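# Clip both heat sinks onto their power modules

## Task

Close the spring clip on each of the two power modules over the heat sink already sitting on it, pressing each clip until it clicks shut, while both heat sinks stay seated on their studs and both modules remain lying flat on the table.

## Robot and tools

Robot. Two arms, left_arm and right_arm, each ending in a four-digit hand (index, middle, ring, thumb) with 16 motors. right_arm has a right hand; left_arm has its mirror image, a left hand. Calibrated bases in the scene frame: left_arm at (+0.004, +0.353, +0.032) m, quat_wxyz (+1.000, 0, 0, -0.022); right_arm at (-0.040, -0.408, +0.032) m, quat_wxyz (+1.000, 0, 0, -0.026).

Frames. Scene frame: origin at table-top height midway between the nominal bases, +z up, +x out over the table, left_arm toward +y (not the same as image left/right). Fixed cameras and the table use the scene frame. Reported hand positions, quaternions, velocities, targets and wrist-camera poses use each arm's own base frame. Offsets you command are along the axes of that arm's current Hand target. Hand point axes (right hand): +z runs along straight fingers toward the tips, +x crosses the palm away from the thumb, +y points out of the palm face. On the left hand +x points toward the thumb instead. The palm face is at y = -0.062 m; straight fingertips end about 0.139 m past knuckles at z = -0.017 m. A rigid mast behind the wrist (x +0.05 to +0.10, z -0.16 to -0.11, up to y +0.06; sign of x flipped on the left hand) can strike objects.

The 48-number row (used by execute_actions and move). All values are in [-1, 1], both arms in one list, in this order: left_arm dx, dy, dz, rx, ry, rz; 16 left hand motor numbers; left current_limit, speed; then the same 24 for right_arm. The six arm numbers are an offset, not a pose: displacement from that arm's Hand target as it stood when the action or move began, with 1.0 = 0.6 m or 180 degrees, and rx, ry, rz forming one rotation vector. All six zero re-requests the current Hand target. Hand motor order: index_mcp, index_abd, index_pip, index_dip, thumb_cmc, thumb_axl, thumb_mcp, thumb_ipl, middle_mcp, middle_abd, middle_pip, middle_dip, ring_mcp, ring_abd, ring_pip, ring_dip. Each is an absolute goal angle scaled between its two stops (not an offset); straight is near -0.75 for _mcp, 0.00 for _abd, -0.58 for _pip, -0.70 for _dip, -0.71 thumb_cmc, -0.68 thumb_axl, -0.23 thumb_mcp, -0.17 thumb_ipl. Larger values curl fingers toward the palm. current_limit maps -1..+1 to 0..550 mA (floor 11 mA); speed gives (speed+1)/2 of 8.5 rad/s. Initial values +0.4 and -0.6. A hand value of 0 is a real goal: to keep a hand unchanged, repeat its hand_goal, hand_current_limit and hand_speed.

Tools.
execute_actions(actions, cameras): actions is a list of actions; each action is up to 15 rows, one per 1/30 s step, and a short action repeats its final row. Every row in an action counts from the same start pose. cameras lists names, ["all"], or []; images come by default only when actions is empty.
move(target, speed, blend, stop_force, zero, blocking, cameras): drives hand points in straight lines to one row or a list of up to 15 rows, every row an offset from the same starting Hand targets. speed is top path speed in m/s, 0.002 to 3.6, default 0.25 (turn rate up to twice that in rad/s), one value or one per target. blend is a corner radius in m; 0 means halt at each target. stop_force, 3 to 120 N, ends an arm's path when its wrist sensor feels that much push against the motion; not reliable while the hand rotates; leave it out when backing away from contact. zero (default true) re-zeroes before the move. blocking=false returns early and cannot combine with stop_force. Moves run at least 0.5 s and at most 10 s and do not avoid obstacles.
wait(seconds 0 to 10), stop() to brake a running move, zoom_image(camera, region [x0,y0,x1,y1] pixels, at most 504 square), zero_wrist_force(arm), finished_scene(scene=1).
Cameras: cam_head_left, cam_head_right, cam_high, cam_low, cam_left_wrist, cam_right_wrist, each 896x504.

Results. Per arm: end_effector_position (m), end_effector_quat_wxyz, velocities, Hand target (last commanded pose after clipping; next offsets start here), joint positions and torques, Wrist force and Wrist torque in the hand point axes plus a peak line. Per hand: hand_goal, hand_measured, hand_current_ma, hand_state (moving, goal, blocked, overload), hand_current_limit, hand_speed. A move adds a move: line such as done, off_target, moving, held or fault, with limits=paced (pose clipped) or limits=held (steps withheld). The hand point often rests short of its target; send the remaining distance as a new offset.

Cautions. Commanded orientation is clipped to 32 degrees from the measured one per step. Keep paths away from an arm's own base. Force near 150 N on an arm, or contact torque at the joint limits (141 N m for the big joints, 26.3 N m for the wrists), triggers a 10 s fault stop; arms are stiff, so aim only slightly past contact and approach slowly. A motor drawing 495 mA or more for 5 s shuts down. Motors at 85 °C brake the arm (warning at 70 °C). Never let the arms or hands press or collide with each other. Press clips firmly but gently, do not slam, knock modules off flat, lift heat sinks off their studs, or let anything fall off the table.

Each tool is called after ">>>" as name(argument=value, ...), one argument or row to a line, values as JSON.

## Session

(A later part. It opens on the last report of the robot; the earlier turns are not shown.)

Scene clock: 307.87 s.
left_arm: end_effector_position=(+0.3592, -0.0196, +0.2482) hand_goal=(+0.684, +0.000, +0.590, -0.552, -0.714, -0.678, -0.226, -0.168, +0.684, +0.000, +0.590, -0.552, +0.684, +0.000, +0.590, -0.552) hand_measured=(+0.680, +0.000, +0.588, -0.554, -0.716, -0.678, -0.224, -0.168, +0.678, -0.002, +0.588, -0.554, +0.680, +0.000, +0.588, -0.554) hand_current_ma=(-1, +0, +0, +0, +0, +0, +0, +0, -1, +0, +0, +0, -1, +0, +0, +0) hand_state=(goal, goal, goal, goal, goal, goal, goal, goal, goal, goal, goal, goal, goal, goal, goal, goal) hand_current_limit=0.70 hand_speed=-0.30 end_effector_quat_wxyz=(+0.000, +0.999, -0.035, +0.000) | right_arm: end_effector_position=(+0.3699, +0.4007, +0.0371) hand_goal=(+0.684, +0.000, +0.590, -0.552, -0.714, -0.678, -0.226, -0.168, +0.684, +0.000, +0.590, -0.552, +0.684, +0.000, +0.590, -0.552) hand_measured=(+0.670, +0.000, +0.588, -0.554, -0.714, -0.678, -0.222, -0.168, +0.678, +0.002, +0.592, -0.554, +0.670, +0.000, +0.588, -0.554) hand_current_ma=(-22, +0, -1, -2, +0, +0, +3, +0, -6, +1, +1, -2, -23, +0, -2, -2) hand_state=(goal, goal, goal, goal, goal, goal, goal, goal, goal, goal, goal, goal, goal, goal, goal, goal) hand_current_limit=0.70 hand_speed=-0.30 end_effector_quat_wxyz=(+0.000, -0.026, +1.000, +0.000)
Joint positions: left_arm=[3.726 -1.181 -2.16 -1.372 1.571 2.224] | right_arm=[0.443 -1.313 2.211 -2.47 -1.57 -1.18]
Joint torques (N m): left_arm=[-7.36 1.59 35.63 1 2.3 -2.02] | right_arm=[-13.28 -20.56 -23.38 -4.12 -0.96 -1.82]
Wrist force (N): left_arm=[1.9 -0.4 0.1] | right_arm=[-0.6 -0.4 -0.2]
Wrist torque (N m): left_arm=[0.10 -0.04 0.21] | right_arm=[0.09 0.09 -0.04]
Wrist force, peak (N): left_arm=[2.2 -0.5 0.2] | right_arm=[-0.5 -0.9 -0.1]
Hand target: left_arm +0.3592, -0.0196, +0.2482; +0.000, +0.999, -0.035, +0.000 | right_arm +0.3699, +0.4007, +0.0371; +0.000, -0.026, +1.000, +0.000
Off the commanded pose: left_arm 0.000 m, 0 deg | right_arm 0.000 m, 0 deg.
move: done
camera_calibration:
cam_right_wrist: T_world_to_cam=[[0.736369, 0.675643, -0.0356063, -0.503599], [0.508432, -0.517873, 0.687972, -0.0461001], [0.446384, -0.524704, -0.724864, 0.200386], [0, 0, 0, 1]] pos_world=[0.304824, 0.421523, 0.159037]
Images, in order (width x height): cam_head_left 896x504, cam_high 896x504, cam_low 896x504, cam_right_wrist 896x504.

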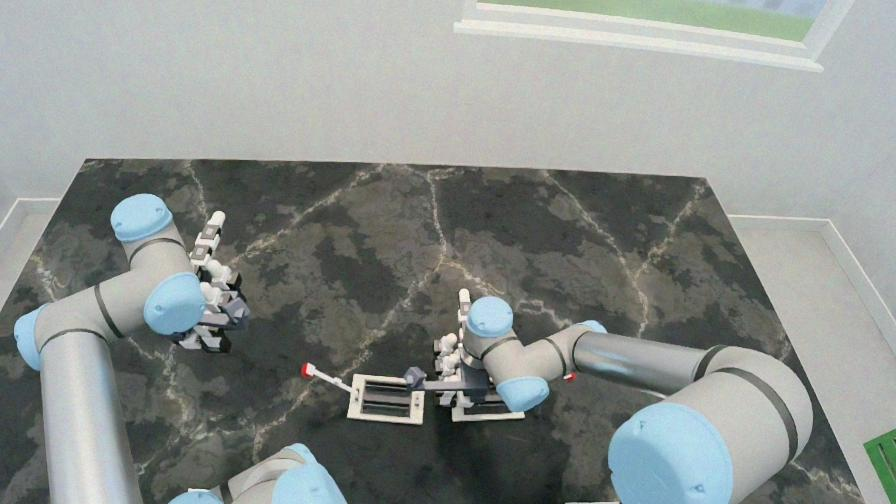

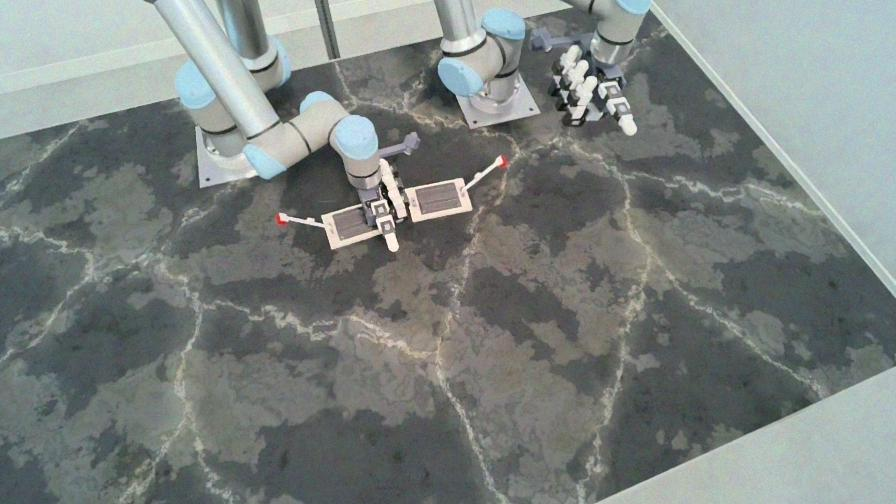

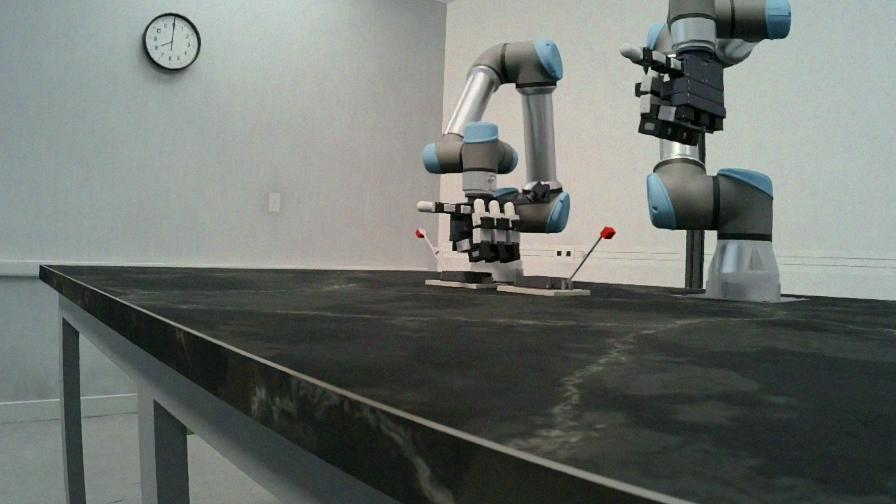

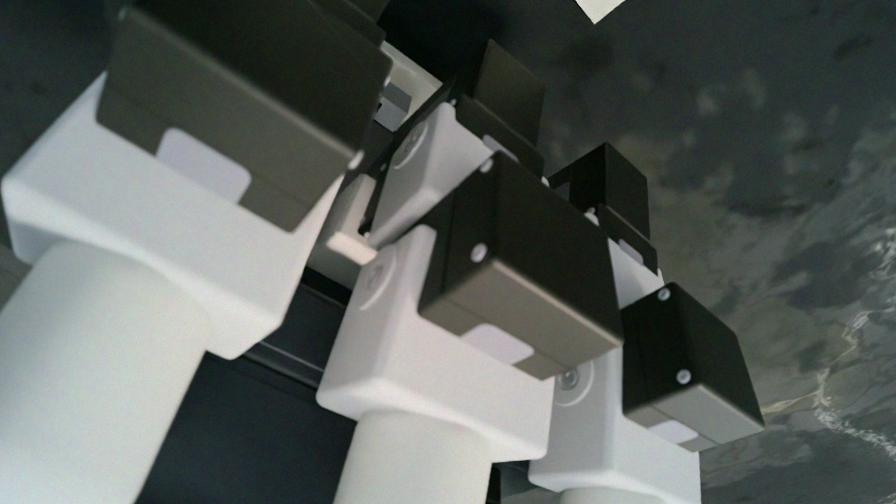

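>>> move(
  target=[
    [0,0,0,0,0,0, 0.685,0,0.591,-0.551,-0.714,-0.678,-0.226,-0.168,0.685,0,0.591,-0.551,0.685,0,0.591,-0.551,0.7,-0.3, 0,0,-0.4167,0,0,0, 0.685,0,0.591,-0.551,-0.714,-0.678,-0.226,-0.168,0.685,0,0.591,-0.551,0.685,0,0.591,-0.551,0.7,-0.3],
    [0,0,0,0,0,0, 0.685,0,0.591,-0.551,-0.714,-0.678,-0.226,-0.168,0.685,0,0.591,-0.551,0.685,0,0.591,-0.551,0.7,-0.3, 0.015,-0.455,-0.4167,0,0,0, 0.685,0,0.591,-0.551,-0.714,-0.678,-0.226,-0.168,-0.754,0,-0.576,-0.696,0.685,0,0.591,-0.551,0.78,-0.3],
    [0,0,0,0,0,0, 0.685,0,0.591,-0.551,-0.714,-0.678,-0.226,-0.168,0.685,0,0.591,-0.551,0.685,0,0.591,-0.551,0.7,-0.3, 0.015,-0.455,-0.26,0,0,0, 0.685,0,0.591,-0.551,-0.714,-0.678,-0.226,-0.168,-0.754,0,-0.576,-0.696,0.685,0,0.591,-0.551,0.78,-0.3],
  ],
  speed=0.3,
  blend=[0.03, 0, 0],
  cameras=["cam_head_left","cam_high","cam_low","cam_right_wrist"],
)

>>> zoom_image(
  camera="cam_low",
  region=[360, 170, 480, 290],
)

>>> zoom_image(
  camera="cam_high",
  region=[220, 140, 340, 260],
)

>>> zoom_image(
  camera="cam_head_left",
  region=[510, 310, 630, 430],
)

Scene clock: 374.23 s.
left_arm: end_effector_position=(+0.3592, -0.0196, +0.2482) hand_goal=(+0.684, +0.000, +0.590, -0.552, -0.714, -0.678, -0.226, -0.168, +0.684, +0.000, +0.590, -0.552, +0.684, +0.000, +0.590, -0.552) hand_measured=(+0.680, +0.000, +0.588, -0.554, -0.716, -0.678, -0.224, -0.168, +0.678, -0.002, +0.588, -0.554, +0.680, +0.000, +0.588, -0.554) hand_current_ma=(-1, +0, +0, +0, +0, +0, +0, +0, -1, +0, +0, +0, -1, +0, +0, +0) hand_state=(goal, goal, goal, goal, goal, goal, goal, goal, goal, goal, goal, goal, goal, goal, goal, goal) hand_current_limit=0.70 hand_speed=-0.30 end_effector_quat_wxyz=(+0.000, +0.999, -0.035, +0.000) | right_arm: end_effector_position=(+0.3751, +0.1274, +0.1929) hand_goal=(+0.684, +0.000, +0.590, -0.552, -0.714, -0.678, -0.226, -0.168, -0.754, +0.000, -0.576, -0.696, +0.684, +0.000, +0.590, -0.552) hand_measured=(+0.670, +0.000, +0.588, -0.554, -0.714, -0.678, -0.222, -0.168, -0.750, +0.002, -0.574, -0.694, +0.670, +0.000, +0.588, -0.554) hand_current_ma=(-22, +0, -1, -2, +0, +0, +4, +0, +3, +1, +1, +2, -23, +0, -2, -2) hand_state=(goal, goal, goal, goal, goal, goal, goal, goal, goal, goal, goal, goal, goal, goal, goal, goal) hand_current_limit=0.78 hand_speed=-0.30 end_effector_quat_wxyz=(+0.000, -0.026, +1.000, +0.000)
Joint positions: left_arm=[3.726 -1.181 -2.16 -1.372 1.571 2.224] | right_arm=[-0.266 -1.884 2.261 -1.948 -1.57 -1.888]
Joint torques (N m): left_arm=[-8.63 1.23 35.59 1.38 2.48 -1.9] | right_arm=[13.03 -10.77 -15.64 -4.01 0.79 1.64]
Wrist force (N): left_arm=[1.9 -0.5 0.2] | right_arm=[-0.3 -0.2 -0.2]
Wrist torque (N m): left_arm=[0.08 -0.05 0.22] | right_arm=[0.05 0.07 -0.11]
Wrist force, peak (N): left_arm=[2.2 -0.5 0.1] | right_arm=[-0.1 -2.7 -0.2]
Hand target: left_arm +0.3592, -0.0196, +0.2482; +0.000, +0.999, -0.035, +0.000 | right_arm +0.3751, +0.1274, +0.1928; +0.000, -0.026, +1.000, +0.000
Off the commanded pose: left_arm 0.000 m, 0 deg | right_arm 0.000 m, 0 deg.
move: done
camera_calibration:
cam_right_wrist: T_world_to_cam=[[0.736402, 0.675604, -0.0356595, -0.317286], [0.508454, -0.5179, 0.687935, -0.297335], [0.446303, -0.524728, -0.724896, 0.167616], [0, 0, 0, 1]] pos_world=[0.310024, 0.148323, 0.314737]
Images, in order (width x height): cam_head_left 896x504, cam_high 896x504, cam_low 896x504, cam_right_wrist 896x504.

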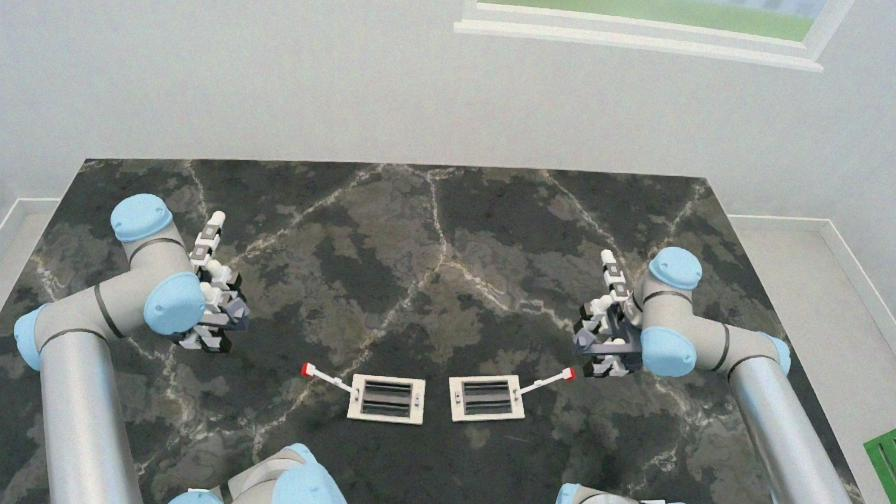

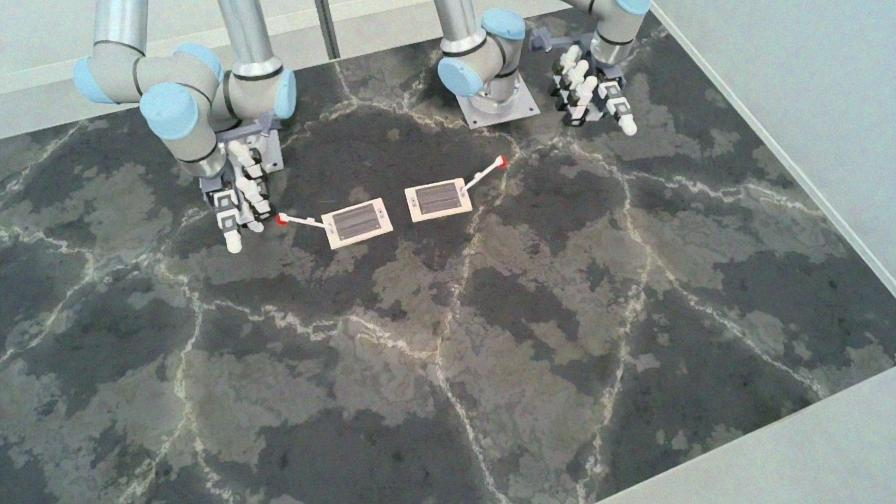

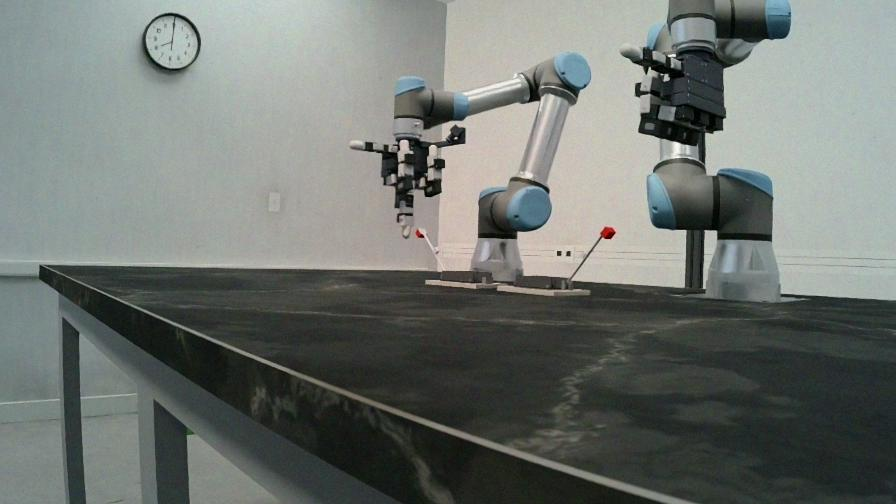

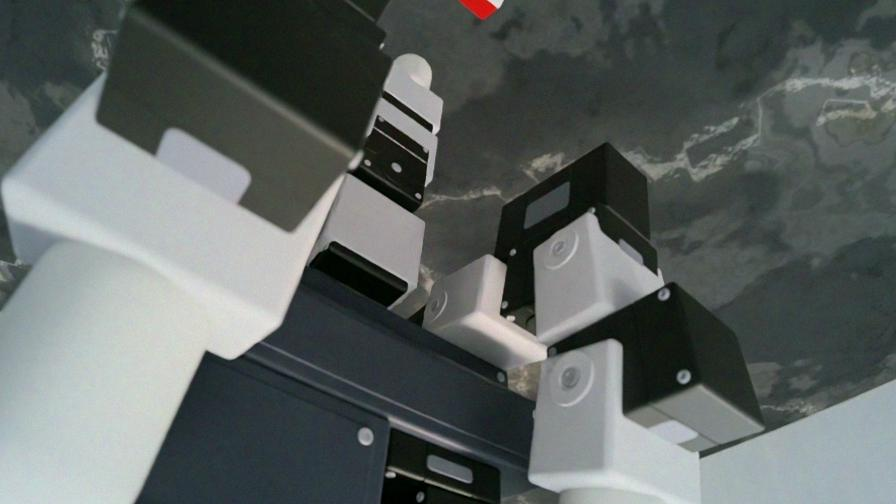

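Scaled by 4.200.

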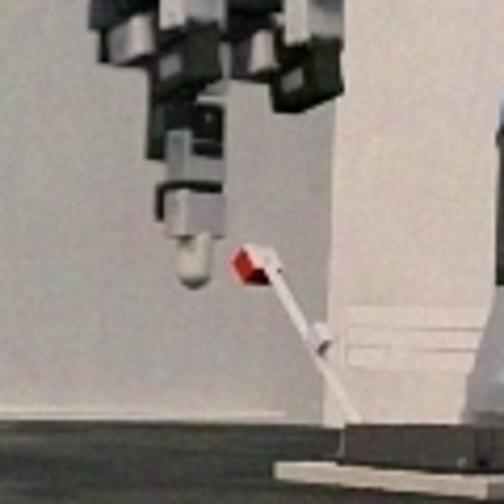

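Scaled by 4.200.

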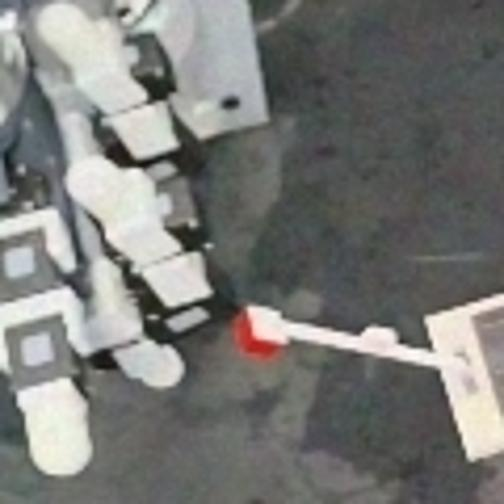

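Scaled by 4.200.

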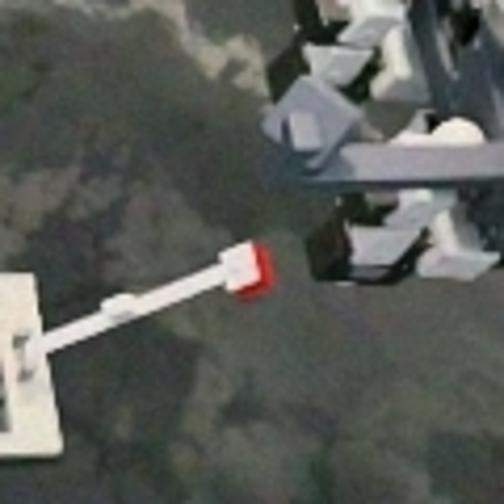

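>>> move(
  target=[
    [0,0,0,0,0,0, 0.685,0,0.591,-0.551,-0.714,-0.678,-0.226,-0.168,0.685,0,0.591,-0.551,0.685,0,0.591,-0.551,0.7,-0.3, 0.0083,0.0522,0,0,0,0, 0.685,0,0.591,-0.551,-0.714,-0.678,-0.226,-0.168,-0.754,0,-0.576,-0.696,0.685,0,0.591,-0.551,0.78,-0.3],
    [0,0,0,0,0,0, 0.685,0,0.591,-0.551,-0.714,-0.678,-0.226,-0.168,0.685,0,0.591,-0.551,0.685,0,0.591,-0.551,0.7,-0.3, 0.0083,0.1488,-0.0453,0,0,0, 0.685,0,0.591,-0.551,-0.714,-0.678,-0.226,-0.168,-0.754,0,-0.576,-0.696,0.685,0,0.591,-0.551,0.78,-0.3],
    [0,0,0,0,0,0, 0.685,0,0.591,-0.551,-0.714,-0.678,-0.226,-0.168,0.685,0,0.591,-0.551,0.685,0,0.591,-0.551,0.7,-0.3, 0.0083,0.2288,-0.0703,0,0,0, 0.685,0,0.591,-0.551,-0.714,-0.678,-0.226,-0.168,-0.754,0,-0.576,-0.696,0.685,0,0.591,-0.551,0.78,-0.3],
    [0,0,0,0,0,0, 0.685,0,0.591,-0.551,-0.714,-0.678,-0.226,-0.168,0.685,0,0.591,-0.551,0.685,0,0.591,-0.551,0.7,-0.3, 0.0083,0.3088,-0.0737,0,0,0, 0.685,0,0.591,-0.551,-0.714,-0.678,-0.226,-0.168,-0.754,0,-0.576,-0.696,0.685,0,0.591,-0.551,0.78,-0.3],
    [0,0,0,0,0,0, 0.685,0,0.591,-0.551,-0.714,-0.678,-0.226,-0.168,0.685,0,0.591,-0.551,0.685,0,0.591,-0.551,0.7,-0.3, 0.0083,0.3805,-0.0437,0,0,0, 0.685,0,0.591,-0.551,-0.714,-0.678,-0.226,-0.168,-0.754,0,-0.576,-0.696,0.685,0,0.591,-0.551,0.78,-0.3],
  ],
  speed=0.1,
  blend=[0.01, 0.01, 0.01, 0.01, 0],
  stop_force=20,
  cameras=["cam_head_left","cam_high","cam_low","cam_right_wrist"],
)

>>> zoom_image(
  camera="cam_low",
  region=[400, 180, 520, 300],
)

>>> zoom_image(
  camera="cam_high",
  region=[300, 140, 420, 260],
)

>>> zoom_image(
  camera="cam_right_wrist",
  region=[330, 0, 530, 120],
)

Scene clock: 402.27 s.
left_arm: end_effector_position=(+0.3592, -0.0196, +0.2482) hand_goal=(+0.684, +0.000, +0.590, -0.552, -0.714, -0.678, -0.226, -0.168, +0.684, +0.000, +0.590, -0.552, +0.684, +0.000, +0.590, -0.552) hand_measured=(+0.680, +0.000, +0.588, -0.554, -0.716, -0.678, -0.224, -0.168, +0.678, -0.002, +0.588, -0.554, +0.680, +0.000, +0.588, -0.554) hand_current_ma=(-1, +0, +0, +0, +0, +0, +0, +0, -1, +0, +0, +0, -1, +0, +0, +0) hand_state=(goal, goal, goal, goal, goal, goal, goal, goal, goal, goal, goal, goal, goal, goal, goal, goal) hand_current_limit=0.70 hand_speed=-0.30 end_effector_quat_wxyz=(+0.000, +0.999, -0.035, +0.000) | right_arm: end_effector_position=(+0.3582, +0.3551, +0.2192) hand_goal=(+0.684, +0.000, +0.590, -0.552, -0.714, -0.678, -0.226, -0.168, -0.754, +0.000, -0.576, -0.696, +0.684, +0.000, +0.590, -0.552) hand_measured=(+0.670, +0.000, +0.588, -0.554, -0.714, -0.678, -0.222, -0.168, -0.756, +0.002, -0.578, -0.696, +0.670, +0.000, +0.588, -0.554) hand_current_ma=(-22, +0, -1, -2, +0, +0, +4, +0, -1, +1, -2, +0, -23, +0, -2, -2) hand_state=(goal, goal, goal, goal, goal, goal, goal, goal, goal, goal, goal, goal, goal, goal, goal, goal) hand_current_limit=0.78 hand_speed=-0.30 end_effector_quat_wxyz=(+0.000, -0.026, +1.000, +0.000)
Joint positions: left_arm=[3.726 -1.181 -2.16 -1.372 1.571 2.224] | right_arm=[0.357 -1.702 2.054 -1.923 -1.57 -1.266]
Joint torques (N m): left_arm=[-7.13 1.27 33.64 1.1 2 -1.64] | right_arm=[-13.92 -21.11 -13.24 -3.42 0.49 1.2]
Wrist force (N): left_arm=[1.9 -0.4 0.3] | right_arm=[-0.4 -0.6 -0.1]
Wrist torque (N m): left_arm=[0.08 -0.04 0.21] | right_arm=[0.01 0.05 0.05]
Wrist force, peak (N): left_arm=[2.3 -0.5 0.2] | right_arm=[-0.6 -1.4 -0.2]
Hand target: left_arm +0.3592, -0.0196, +0.2482; +0.000, +0.999, -0.035, +0.000 | right_arm +0.3582, +0.3551, +0.2193; +0.000, -0.026, +1.000, +0.000
Off the commanded pose: left_arm 0.000 m, 0 deg | right_arm 0.000 m, 0 deg.
move: done
camera_calibration:
cam_right_wrist: T_world_to_cam=[[0.736369, 0.675643, -0.0356063, -0.457758], [0.508432, -0.517873, 0.687972, -0.188994], [0.446384, -0.524704, -0.724864, 0.313733], [0, 0, 0, 1]] pos_world=[0.293124, 0.376023, 0.341137]
Images, in order (width x height): cam_head_left 896x504, cam_high 896x504, cam_low 896x504, cam_right_wrist 896x504.

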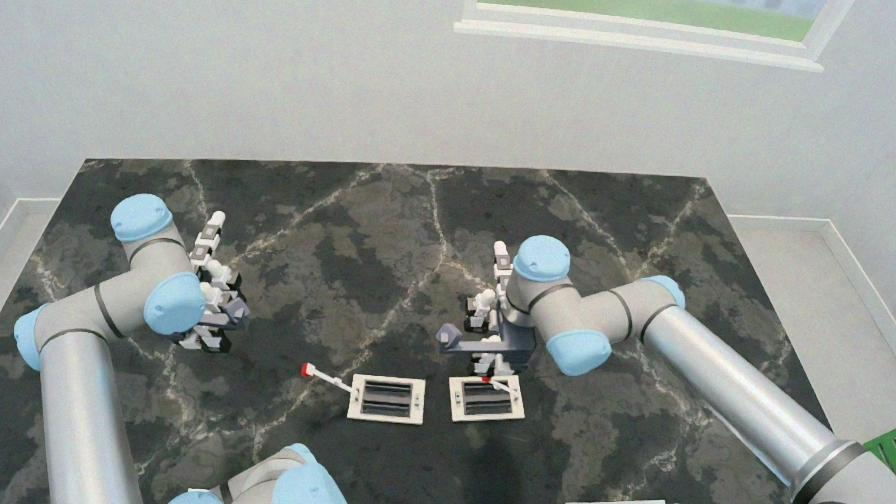

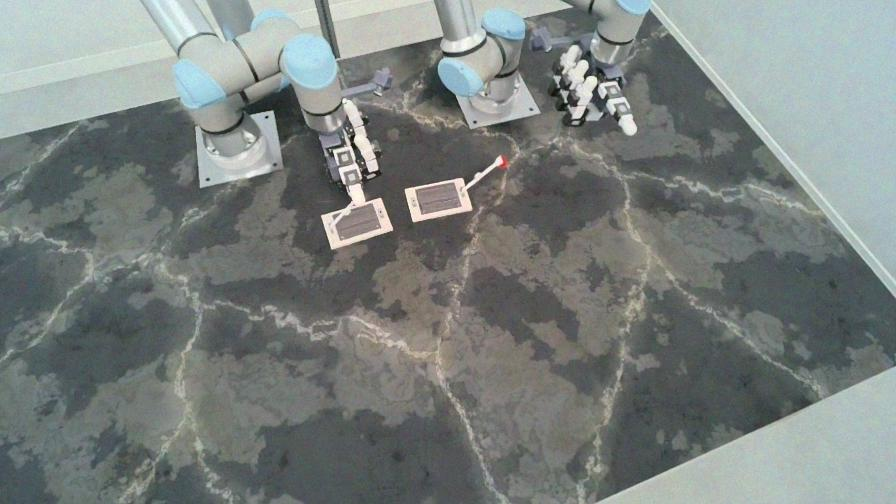

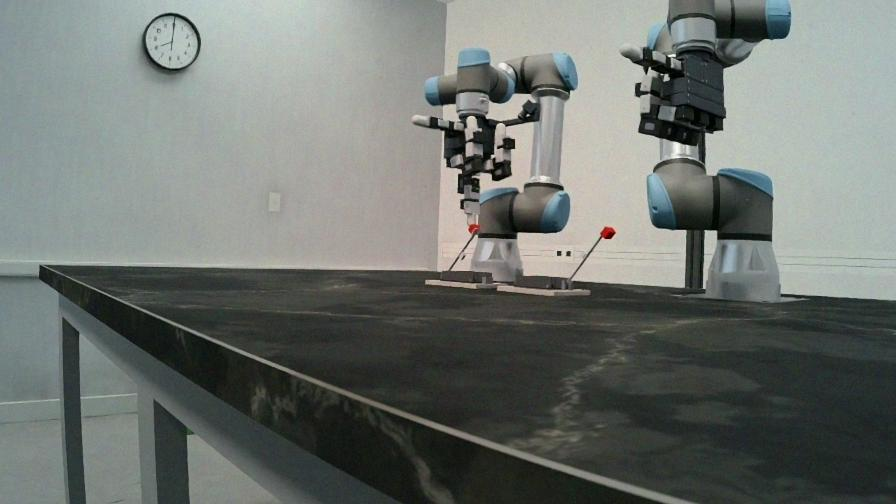

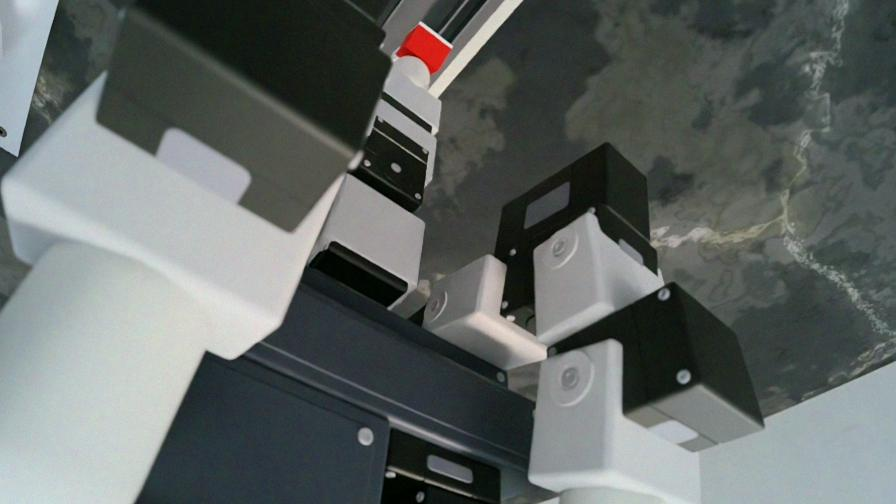

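Scaled by 4.200.

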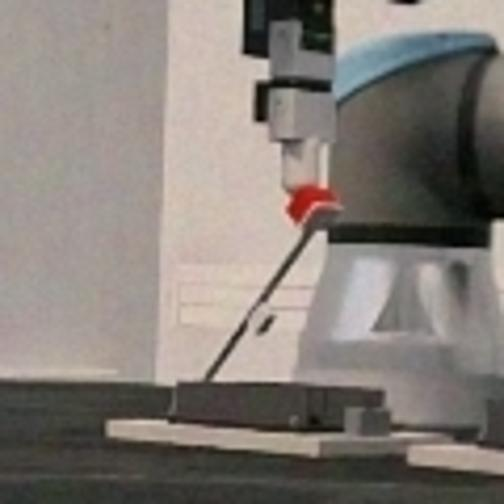

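Scaled by 4.200.

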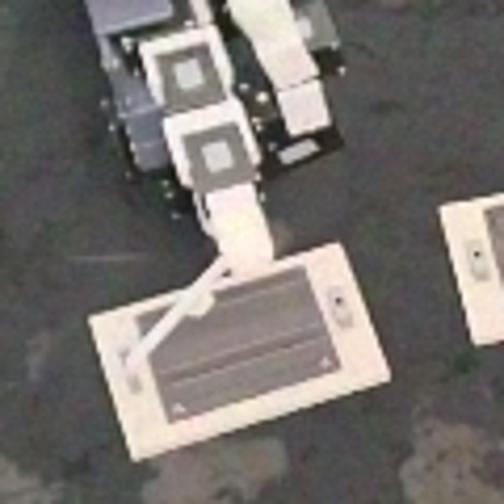

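Scaled by 2.520.

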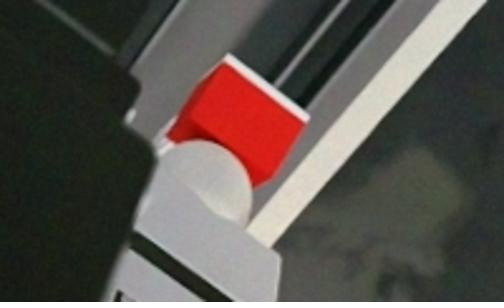

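>>> move(
  target=[
    [0,0,0,0,0,0, 0.685,0,0.591,-0.551,-0.714,-0.678,-0.226,-0.168,0.685,0,0.591,-0.551,0.685,0,0.591,-0.551,0.7,-0.3, 0,0.055,0.0517,0,0,0, 0.685,0,0.591,-0.551,-0.714,-0.678,-0.226,-0.168,-0.754,0,-0.576,-0.696,0.685,0,0.591,-0.551,0.78,-0.3],
    [0,0,0,0,0,0, 0.685,0,0.591,-0.551,-0.714,-0.678,-0.226,-0.168,0.685,0,0.591,-0.551,0.685,0,0.591,-0.551,0.7,-0.3, 0,0.0833,0.1033,0,0,0, 0.685,0,0.591,-0.551,-0.714,-0.678,-0.226,-0.168,-0.754,0,-0.576,-0.696,0.685,0,0.591,-0.551,0.78,-0.3],
    [0,0,0,0,0,0, 0.685,0,0.591,-0.551,-0.714,-0.678,-0.226,-0.168,0.685,0,0.591,-0.551,0.685,0,0.591,-0.551,0.7,-0.3, 0,0.0917,0.125,0,0,0, 0.685,0,0.591,-0.551,-0.714,-0.678,-0.226,-0.168,-0.754,0,-0.576,-0.696,0.685,0,0.591,-0.551,0.78,-0.3],
  ],
  speed=0.08,
  blend=[0.01, 0.006, 0],
  stop_force=20,
  cameras=["cam_high","cam_low","cam_right_wrist"],
)

>>> zoom_image(
  camera="cam_low",
  region=[400, 180, 520, 300],
)

>>> zoom_image(
  camera="cam_high",
  region=[300, 140, 420, 260],
)

>>> zoom_image(
  camera="cam_right_wrist",
  region=[330, 0, 530, 120],
)

Scene clock: 415.33 s.
left_arm: end_effector_position=(+0.3592, -0.0196, +0.2482) hand_goal=(+0.684, +0.000, +0.590, -0.552, -0.714, -0.678, -0.226, -0.168, +0.684, +0.000, +0.590, -0.552, +0.684, +0.000, +0.590, -0.552) hand_measured=(+0.680, +0.000, +0.588, -0.554, -0.716, -0.678, -0.224, -0.168, +0.678, -0.002, +0.588, -0.554, +0.680, +0.000, +0.588, -0.554) hand_current_ma=(-1, +0, +0, +0, +0, +0, +0, +0, -1, +0, +0, +0, -1, +0, +0, +0) hand_state=(goal, goal, goal, goal, goal, goal, goal, goal, goal, goal, goal, goal, goal, goal, goal, goal) hand_current_limit=0.70 hand_speed=-0.30 end_effector_quat_wxyz=(+0.000, +0.999, -0.035, +0.000) | right_arm: end_effector_position=(+0.3554, +0.4102, +0.1443) hand_goal=(+0.684, +0.000, +0.590, -0.552, -0.714, -0.678, -0.226, -0.168, -0.754, +0.000, -0.576, -0.696, +0.684, +0.000, +0.590, -0.552) hand_measured=(+0.670, +0.000, +0.588, -0.554, -0.714, -0.678, -0.222, -0.168, -0.756, +0.002, -0.578, -0.696, +0.670, +0.000, +0.588, -0.554) hand_current_ma=(-22, +0, -1, -2, +0, +0, +4, +0, -1, +1, -1, +0, -23, +0, -2, -2) hand_state=(goal, goal, goal, goal, goal, goal, goal, goal, goal, goal, goal, goal, goal, goal, goal, goal) hand_current_limit=0.78 hand_speed=-0.30 end_effector_quat_wxyz=(+0.000, -0.026, +1.000, +0.000)
Joint positions: left_arm=[3.726 -1.181 -2.16 -1.372 1.571 2.224] | right_arm=[0.476 -1.526 2.101 -2.147 -1.57 -1.147]
Joint torques (N m): left_arm=[-7.76 0.16 33.42 1.16 2.21 -2.03] | right_arm=[-13.37 -29.3 -28.02 -4.15 -1.04 -1.71]
Wrist force (N): left_arm=[1.9 -0.4 0.0] | right_arm=[-0.4 -0.3 0.0]
Wrist torque (N m): left_arm=[0.11 -0.05 0.21] | right_arm=[0.04 0.06 -0.06]
Wrist force, peak (N): left_arm=[2.2 -0.3 0.1] | right_arm=[-0.3 -1.2 -0.7]
Hand target: left_arm +0.3592, -0.0196, +0.2482; +0.000, +0.999, -0.035, +0.000 | right_arm +0.3554, +0.4102, +0.1443; +0.000, -0.026, +1.000, +0.000
Off the commanded pose: left_arm 0.000 m, 0 deg | right_arm 0.000 m, 0 deg.
move: done
camera_calibration:
cam_right_wrist: T_world_to_cam=[[0.736369, 0.675643, -0.0356063, -0.495523], [0.508432, -0.517873, 0.687972, -0.107559], [0.446384, -0.524704, -0.724864, 0.289549], [0, 0, 0, 1]] pos_world=[0.290324, 0.431023, 0.266237]
Images, in order (width x height): cam_high 896x504, cam_low 896x504, cam_right_wrist 896x504.

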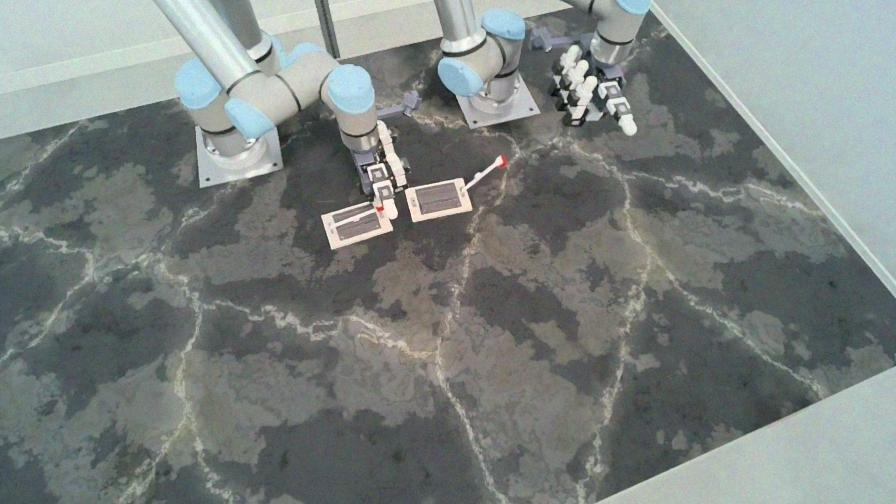

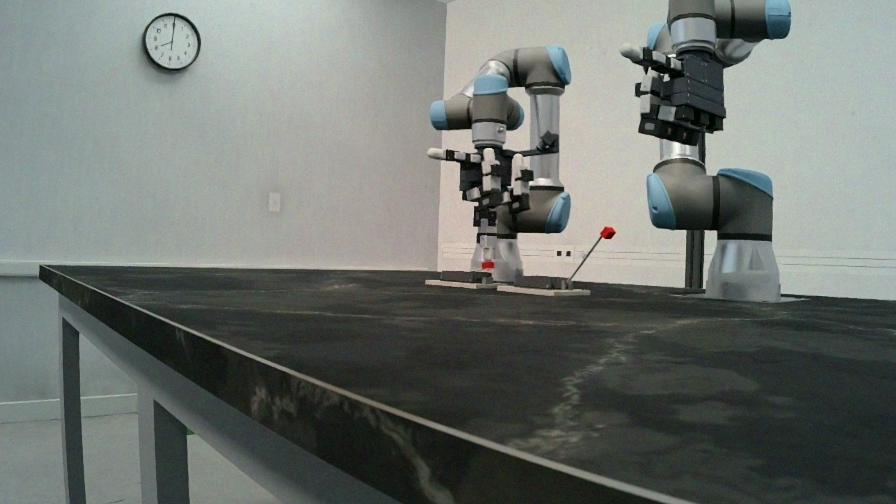

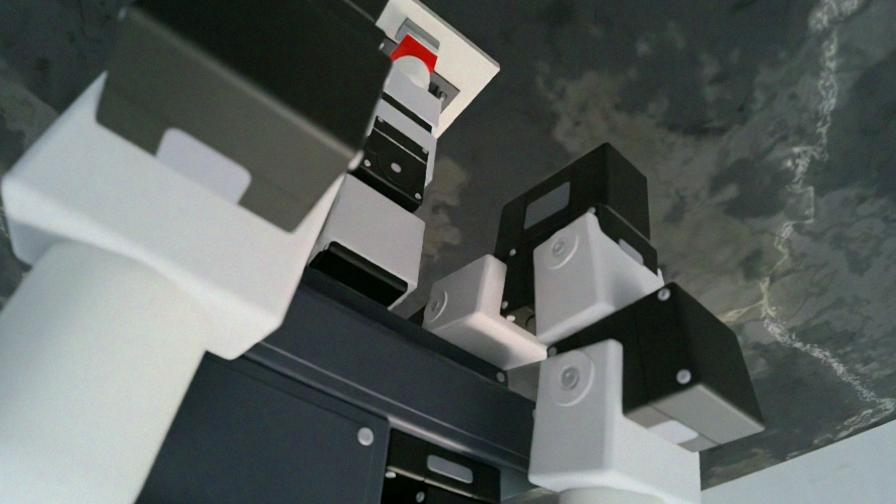

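Scaled by 4.200.

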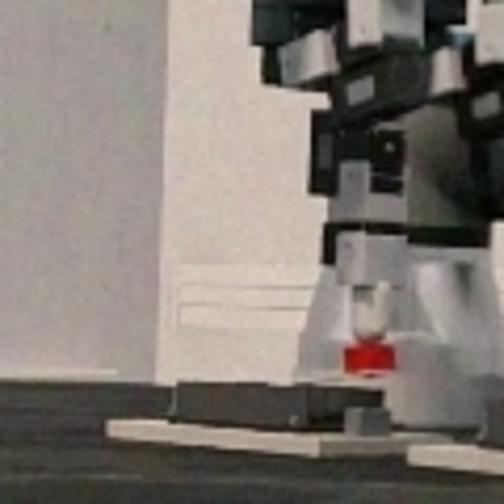

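Scaled by 4.200.

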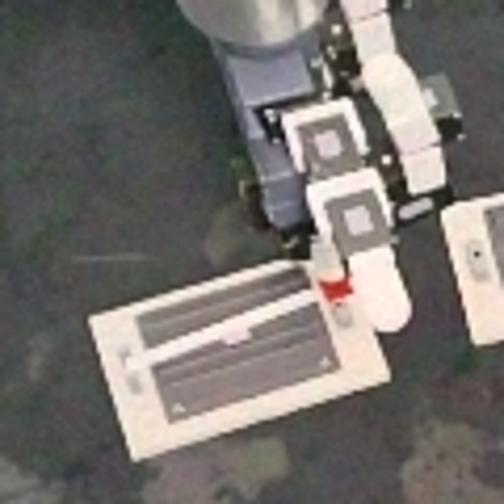

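Scaled by 2.520.

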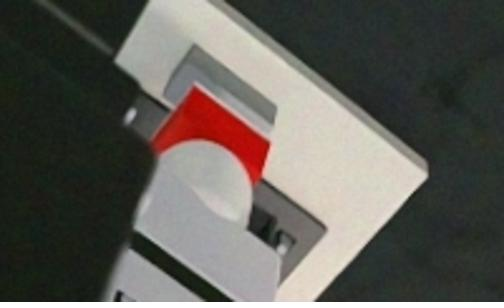

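>>> move(
  target=[0,0,0,0,0,0, 0.685,0,0.591,-0.551,-0.714,-0.678,-0.226,-0.168,0.685,0,0.591,-0.551,0.685,0,0.591,-0.551,0.7,-0.3, 0,0,0.05,0,0,0, 0.685,0,0.591,-0.551,-0.714,-0.678,-0.226,-0.168,-0.754,0,-0.576,-0.696,0.685,0,0.591,-0.551,0.78,-0.3],
  speed=0.02,
  stop_force=40,
  cameras=["cam_high","cam_low","cam_right_wrist"],
)

>>> zoom_image(
  camera="cam_low",
  region=[400, 180, 520, 300],
)

>>> zoom_image(
  camera="cam_right_wrist",
  region=[330, 0, 530, 120],
)

Scene clock: 421.83 s.
left_arm: end_effector_position=(+0.3592, -0.0196, +0.2482) hand_goal=(+0.684, +0.000, +0.590, -0.552, -0.714, -0.678, -0.226, -0.168, +0.684, +0.000, +0.590, -0.552, +0.684, +0.000, +0.590, -0.552) hand_measured=(+0.680, +0.000, +0.588, -0.554, -0.716, -0.678, -0.224, -0.168, +0.678, -0.002, +0.588, -0.554, +0.680, +0.000, +0.588, -0.554) hand_current_ma=(-1, +0, +0, +0, +0, +0, +0, +0, -1, +0, +0, +0, -1, +0, +0, +0) hand_state=(goal, goal, goal, goal, goal, goal, goal, goal, goal, goal, goal, goal, goal, goal, goal, goal) hand_current_limit=0.70 hand_speed=-0.30 end_effector_quat_wxyz=(+0.000, +0.999, -0.035, +0.000) | right_arm: end_effector_position=(+0.3555, +0.4102, +0.1253) hand_goal=(+0.684, +0.000, +0.590, -0.552, -0.714, -0.678, -0.226, -0.168, -0.754, +0.000, -0.576, -0.696, +0.684, +0.000, +0.590, -0.552) hand_measured=(+0.670, +0.000, +0.588, -0.554, -0.714, -0.678, -0.222, -0.168, -0.752, +0.006, -0.576, -0.696, +0.670, +0.000, +0.588, -0.554) hand_current_ma=(-22, +0, -1, -2, +0, +0, +4, +0, +1, +5, +0, +0, -23, +0, -2, -2) hand_state=(goal, goal, goal, goal, goal, goal, goal, goal, goal, goal, goal, goal, goal, goal, goal, goal) hand_current_limit=0.78 hand_speed=-0.30 end_effector_quat_wxyz=(+0.000, -0.026, +1.000, +0.001)
Joint positions: left_arm=[3.726 -1.181 -2.16 -1.372 1.571 2.224] | right_arm=[0.476 -1.496 2.127 -2.204 -1.57 -1.147]
Joint torques (N m): left_arm=[-7.01 1.55 33.54 1.26 2.08 -1.95] | right_arm=[-7.68 -6.16 -10.5 0.17 -0.18 -0.33]
Wrist force (N): left_arm=[1.9 -0.4 -0.1] | right_arm=[-0.4 -0.8 -40.3]
Wrist torque (N m): left_arm=[0.11 -0.05 0.21] | right_arm=[3.15 1.00 -0.07]
Wrist force, peak (N): left_arm=[2.2 -0.5 0.1] | right_arm=[-0.3 -1.1 -54.9]
Hand target: left_arm +0.3592, -0.0196, +0.2482; +0.000, +0.999, -0.035, +0.000 | right_arm +0.3555, +0.4102, +0.1253; +0.000, -0.026, +1.000, +0.001 (not the last commanded pose)
Off the commanded pose: left_arm 0.000 m, 0 deg | right_arm 0.011 m, 0 deg.
move: contact (right_arm)
camera_calibration:
cam_right_wrist: T_world_to_cam=[[0.736385, 0.675641, -0.0353034, -0.496278], [0.508217, -0.517956, 0.688068, -0.0944128], [0.446601, -0.524625, -0.724787, 0.27566], [0, 0, 0, 1]] pos_world=[0.290324, 0.431022, 0.247237]
Images, in order (width x height): cam_high 896x504, cam_low 896x504, cam_right_wrist 896x504.

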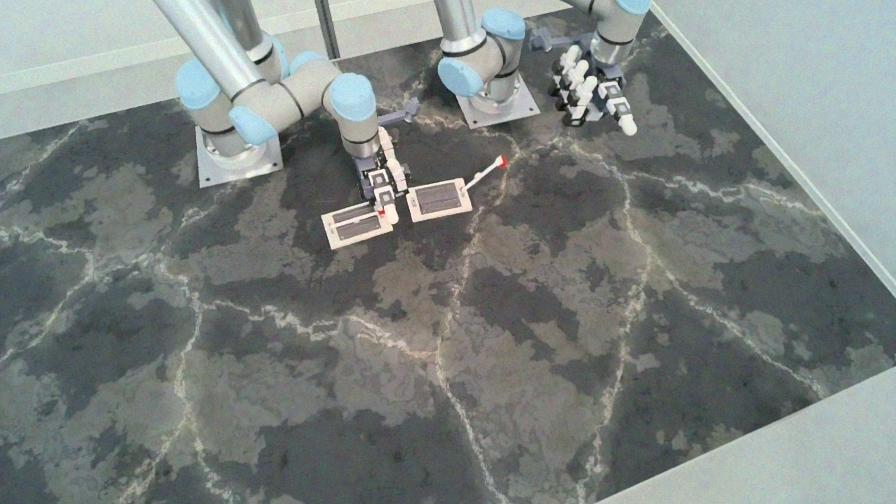

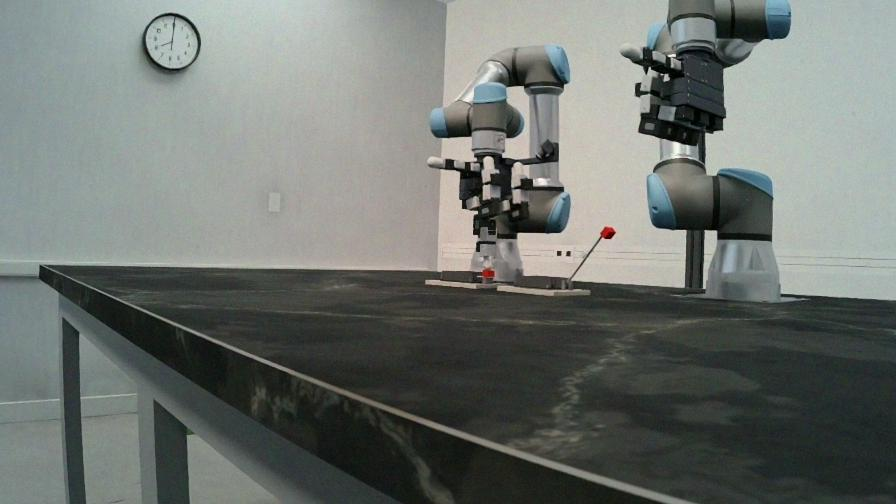

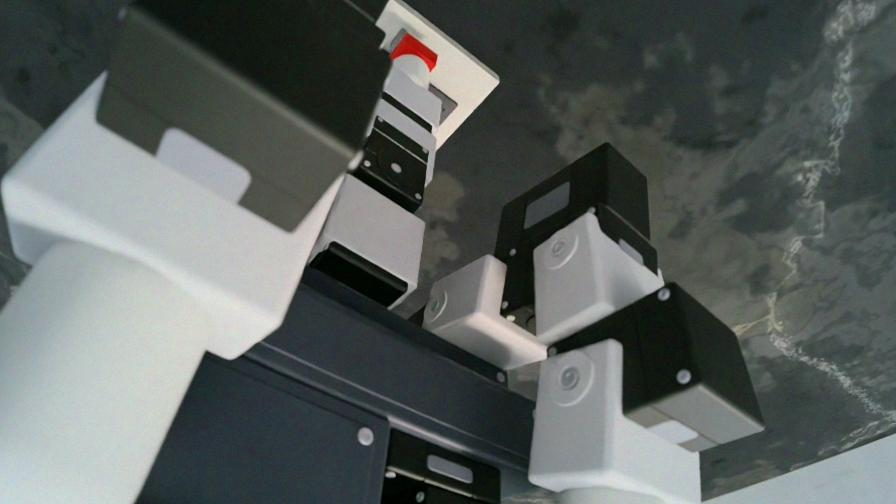

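Scaled by 4.200.

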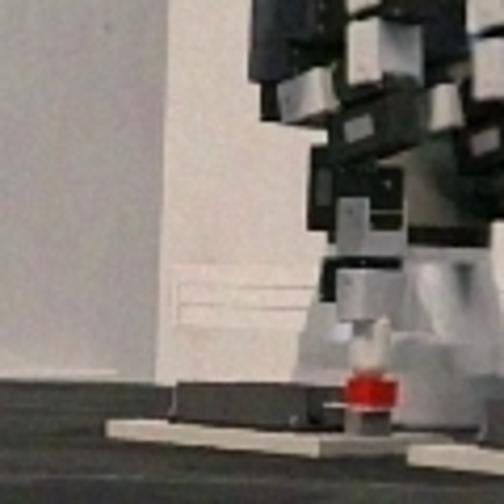

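Scaled by 2.520.

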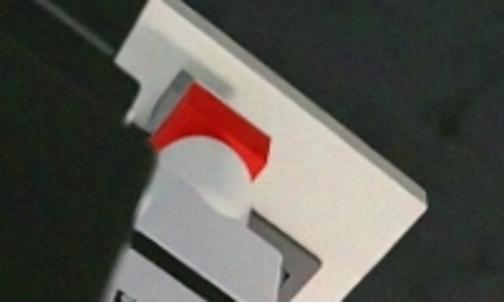

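>>> move(
  target=[0,0,0,0,0,0, 0.685,0,0.591,-0.551,-0.714,-0.678,-0.226,-0.168,0.685,0,0.591,-0.551,0.685,0,0.591,-0.551,0.7,-0.3, 0,0,-0.02,0,0,0, 0.685,0,0.591,-0.551,-0.714,-0.678,-0.226,-0.168,-0.754,0,-0.576,-0.696,0.685,0,0.591,-0.551,0.78,-0.3],
  speed=0.02,
  cameras=["cam_low","cam_right_wrist"],
)

>>> zoom_image(
  camera="cam_low",
  region=[440, 230, 520, 300],
)

>>> zoom_image(
  camera="cam_right_wrist",
  region=[330, 0, 530, 120],
)

Scene clock: 427.83 s.
left_arm: end_effector_position=(+0.3592, -0.0196, +0.2482) hand_goal=(+0.684, +0.000, +0.590, -0.552, -0.714, -0.678, -0.226, -0.168, +0.684, +0.000, +0.590, -0.552, +0.684, +0.000, +0.590, -0.552) hand_measured=(+0.680, +0.000, +0.588, -0.554, -0.716, -0.678, -0.224, -0.168, +0.678, -0.002, +0.588, -0.554, +0.680, +0.000, +0.588, -0.554) hand_current_ma=(-1, +0, +0, +0, +0, +0, +0, +0, -1, +0, +0, +0, -1, +0, +0, +0) hand_state=(goal, goal, goal, goal, goal, goal, goal, goal, goal, goal, goal, goal, goal, goal, goal, goal) hand_current_limit=0.70 hand_speed=-0.30 end_effector_quat_wxyz=(+0.000, +0.999, -0.035, +0.000) | right_arm: end_effector_position=(+0.3555, +0.4102, +0.1375) hand_goal=(+0.684, +0.000, +0.590, -0.552, -0.714, -0.678, -0.226, -0.168, -0.754, +0.000, -0.576, -0.696, +0.684, +0.000, +0.590, -0.552) hand_measured=(+0.670, +0.000, +0.588, -0.554, -0.714, -0.678, -0.222, -0.168, -0.750, +0.002, -0.576, -0.696, +0.670, +0.000, +0.588, -0.554) hand_current_ma=(-22, +0, -1, -2, +0, +0, +4, +0, +3, +0, +0, +0, -23, +0, -2, -2) hand_state=(goal, goal, goal, goal, goal, goal, goal, goal, goal, goal, goal, goal, goal, goal, goal, goal) hand_current_limit=0.78 hand_speed=-0.30 end_effector_quat_wxyz=(+0.000, -0.026, +1.000, +0.001) end_effector_velocity=(+0.001, +0.000, +0.000) end_effector_angular_velocity=(+0.002, -0.004, -0.001)
Joint positions: left_arm=[3.726 -1.181 -2.16 -1.372 1.571 2.224] | right_arm=[0.476 -1.515 2.111 -2.167 -1.57 -1.147]
Joint velocities: left_arm=[within noise] | right_arm=[0 0.001 0 -0.005 0 0.001]
Joint torques (N m): left_arm=[-8.18 0.08 32.73 1.3 2.22 -1.88] | right_arm=[-11.46 -12.3 -15.92 -4.3 0 -0.94]
Wrist force (N): left_arm=[1.9 -0.5 0.1] | right_arm=[-0.1 -0.4 -0.1]
Wrist torque (N m): left_arm=[0.08 -0.04 0.22] | right_arm=[0.03 0.03 -0.04]
Wrist force, peak (N): left_arm=[2.1 -0.5 0.2] | right_arm=[-0.3 -0.8 -40.4]
Hand target: left_arm +0.3592, -0.0196, +0.2482; +0.000, +0.999, -0.035, +0.000 | right_arm +0.3555, +0.4102, +0.1373; +0.000, -0.026, +1.000, +0.001
Off the commanded pose: left_arm 0.000 m, 0 deg | right_arm 0.000 m, 0 deg.
move: done
camera_calibration:
cam_right_wrist: T_world_to_cam=[[0.736359, 0.675677, -0.0351502, -0.495898], [0.508163, -0.518005, 0.688071, -0.102702], [0.446706, -0.524529, -0.724792, 0.28436], [0, 0, 0, 1]] pos_world=[0.290323, 0.431022, 0.259337]
Images, in order (width x height): cam_low 896x504, cam_right_wrist 896x504.

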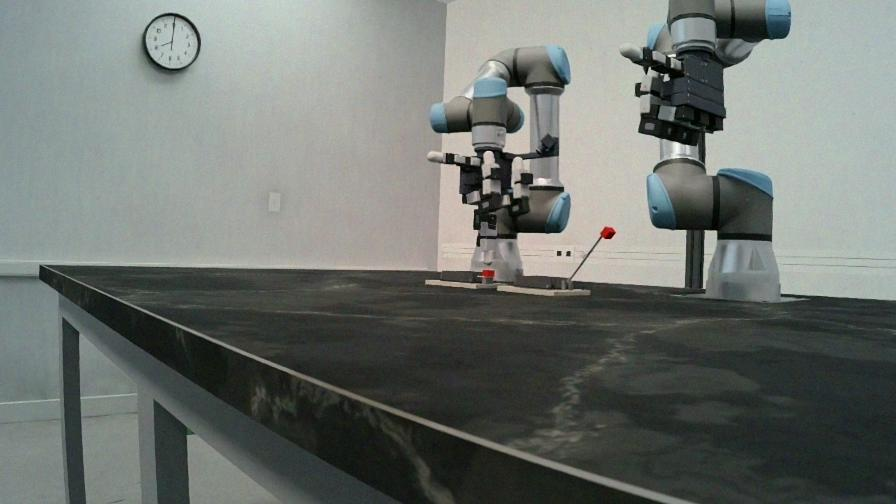

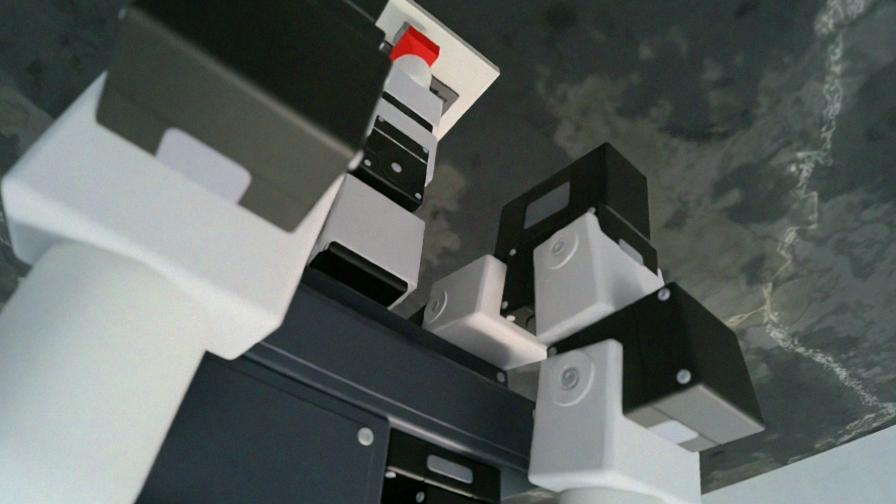

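Scaled by 6.300.

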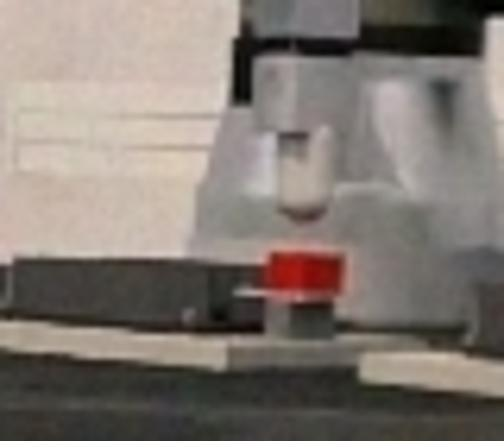

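Scaled by 2.520.

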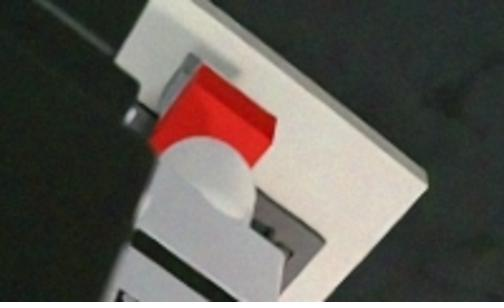

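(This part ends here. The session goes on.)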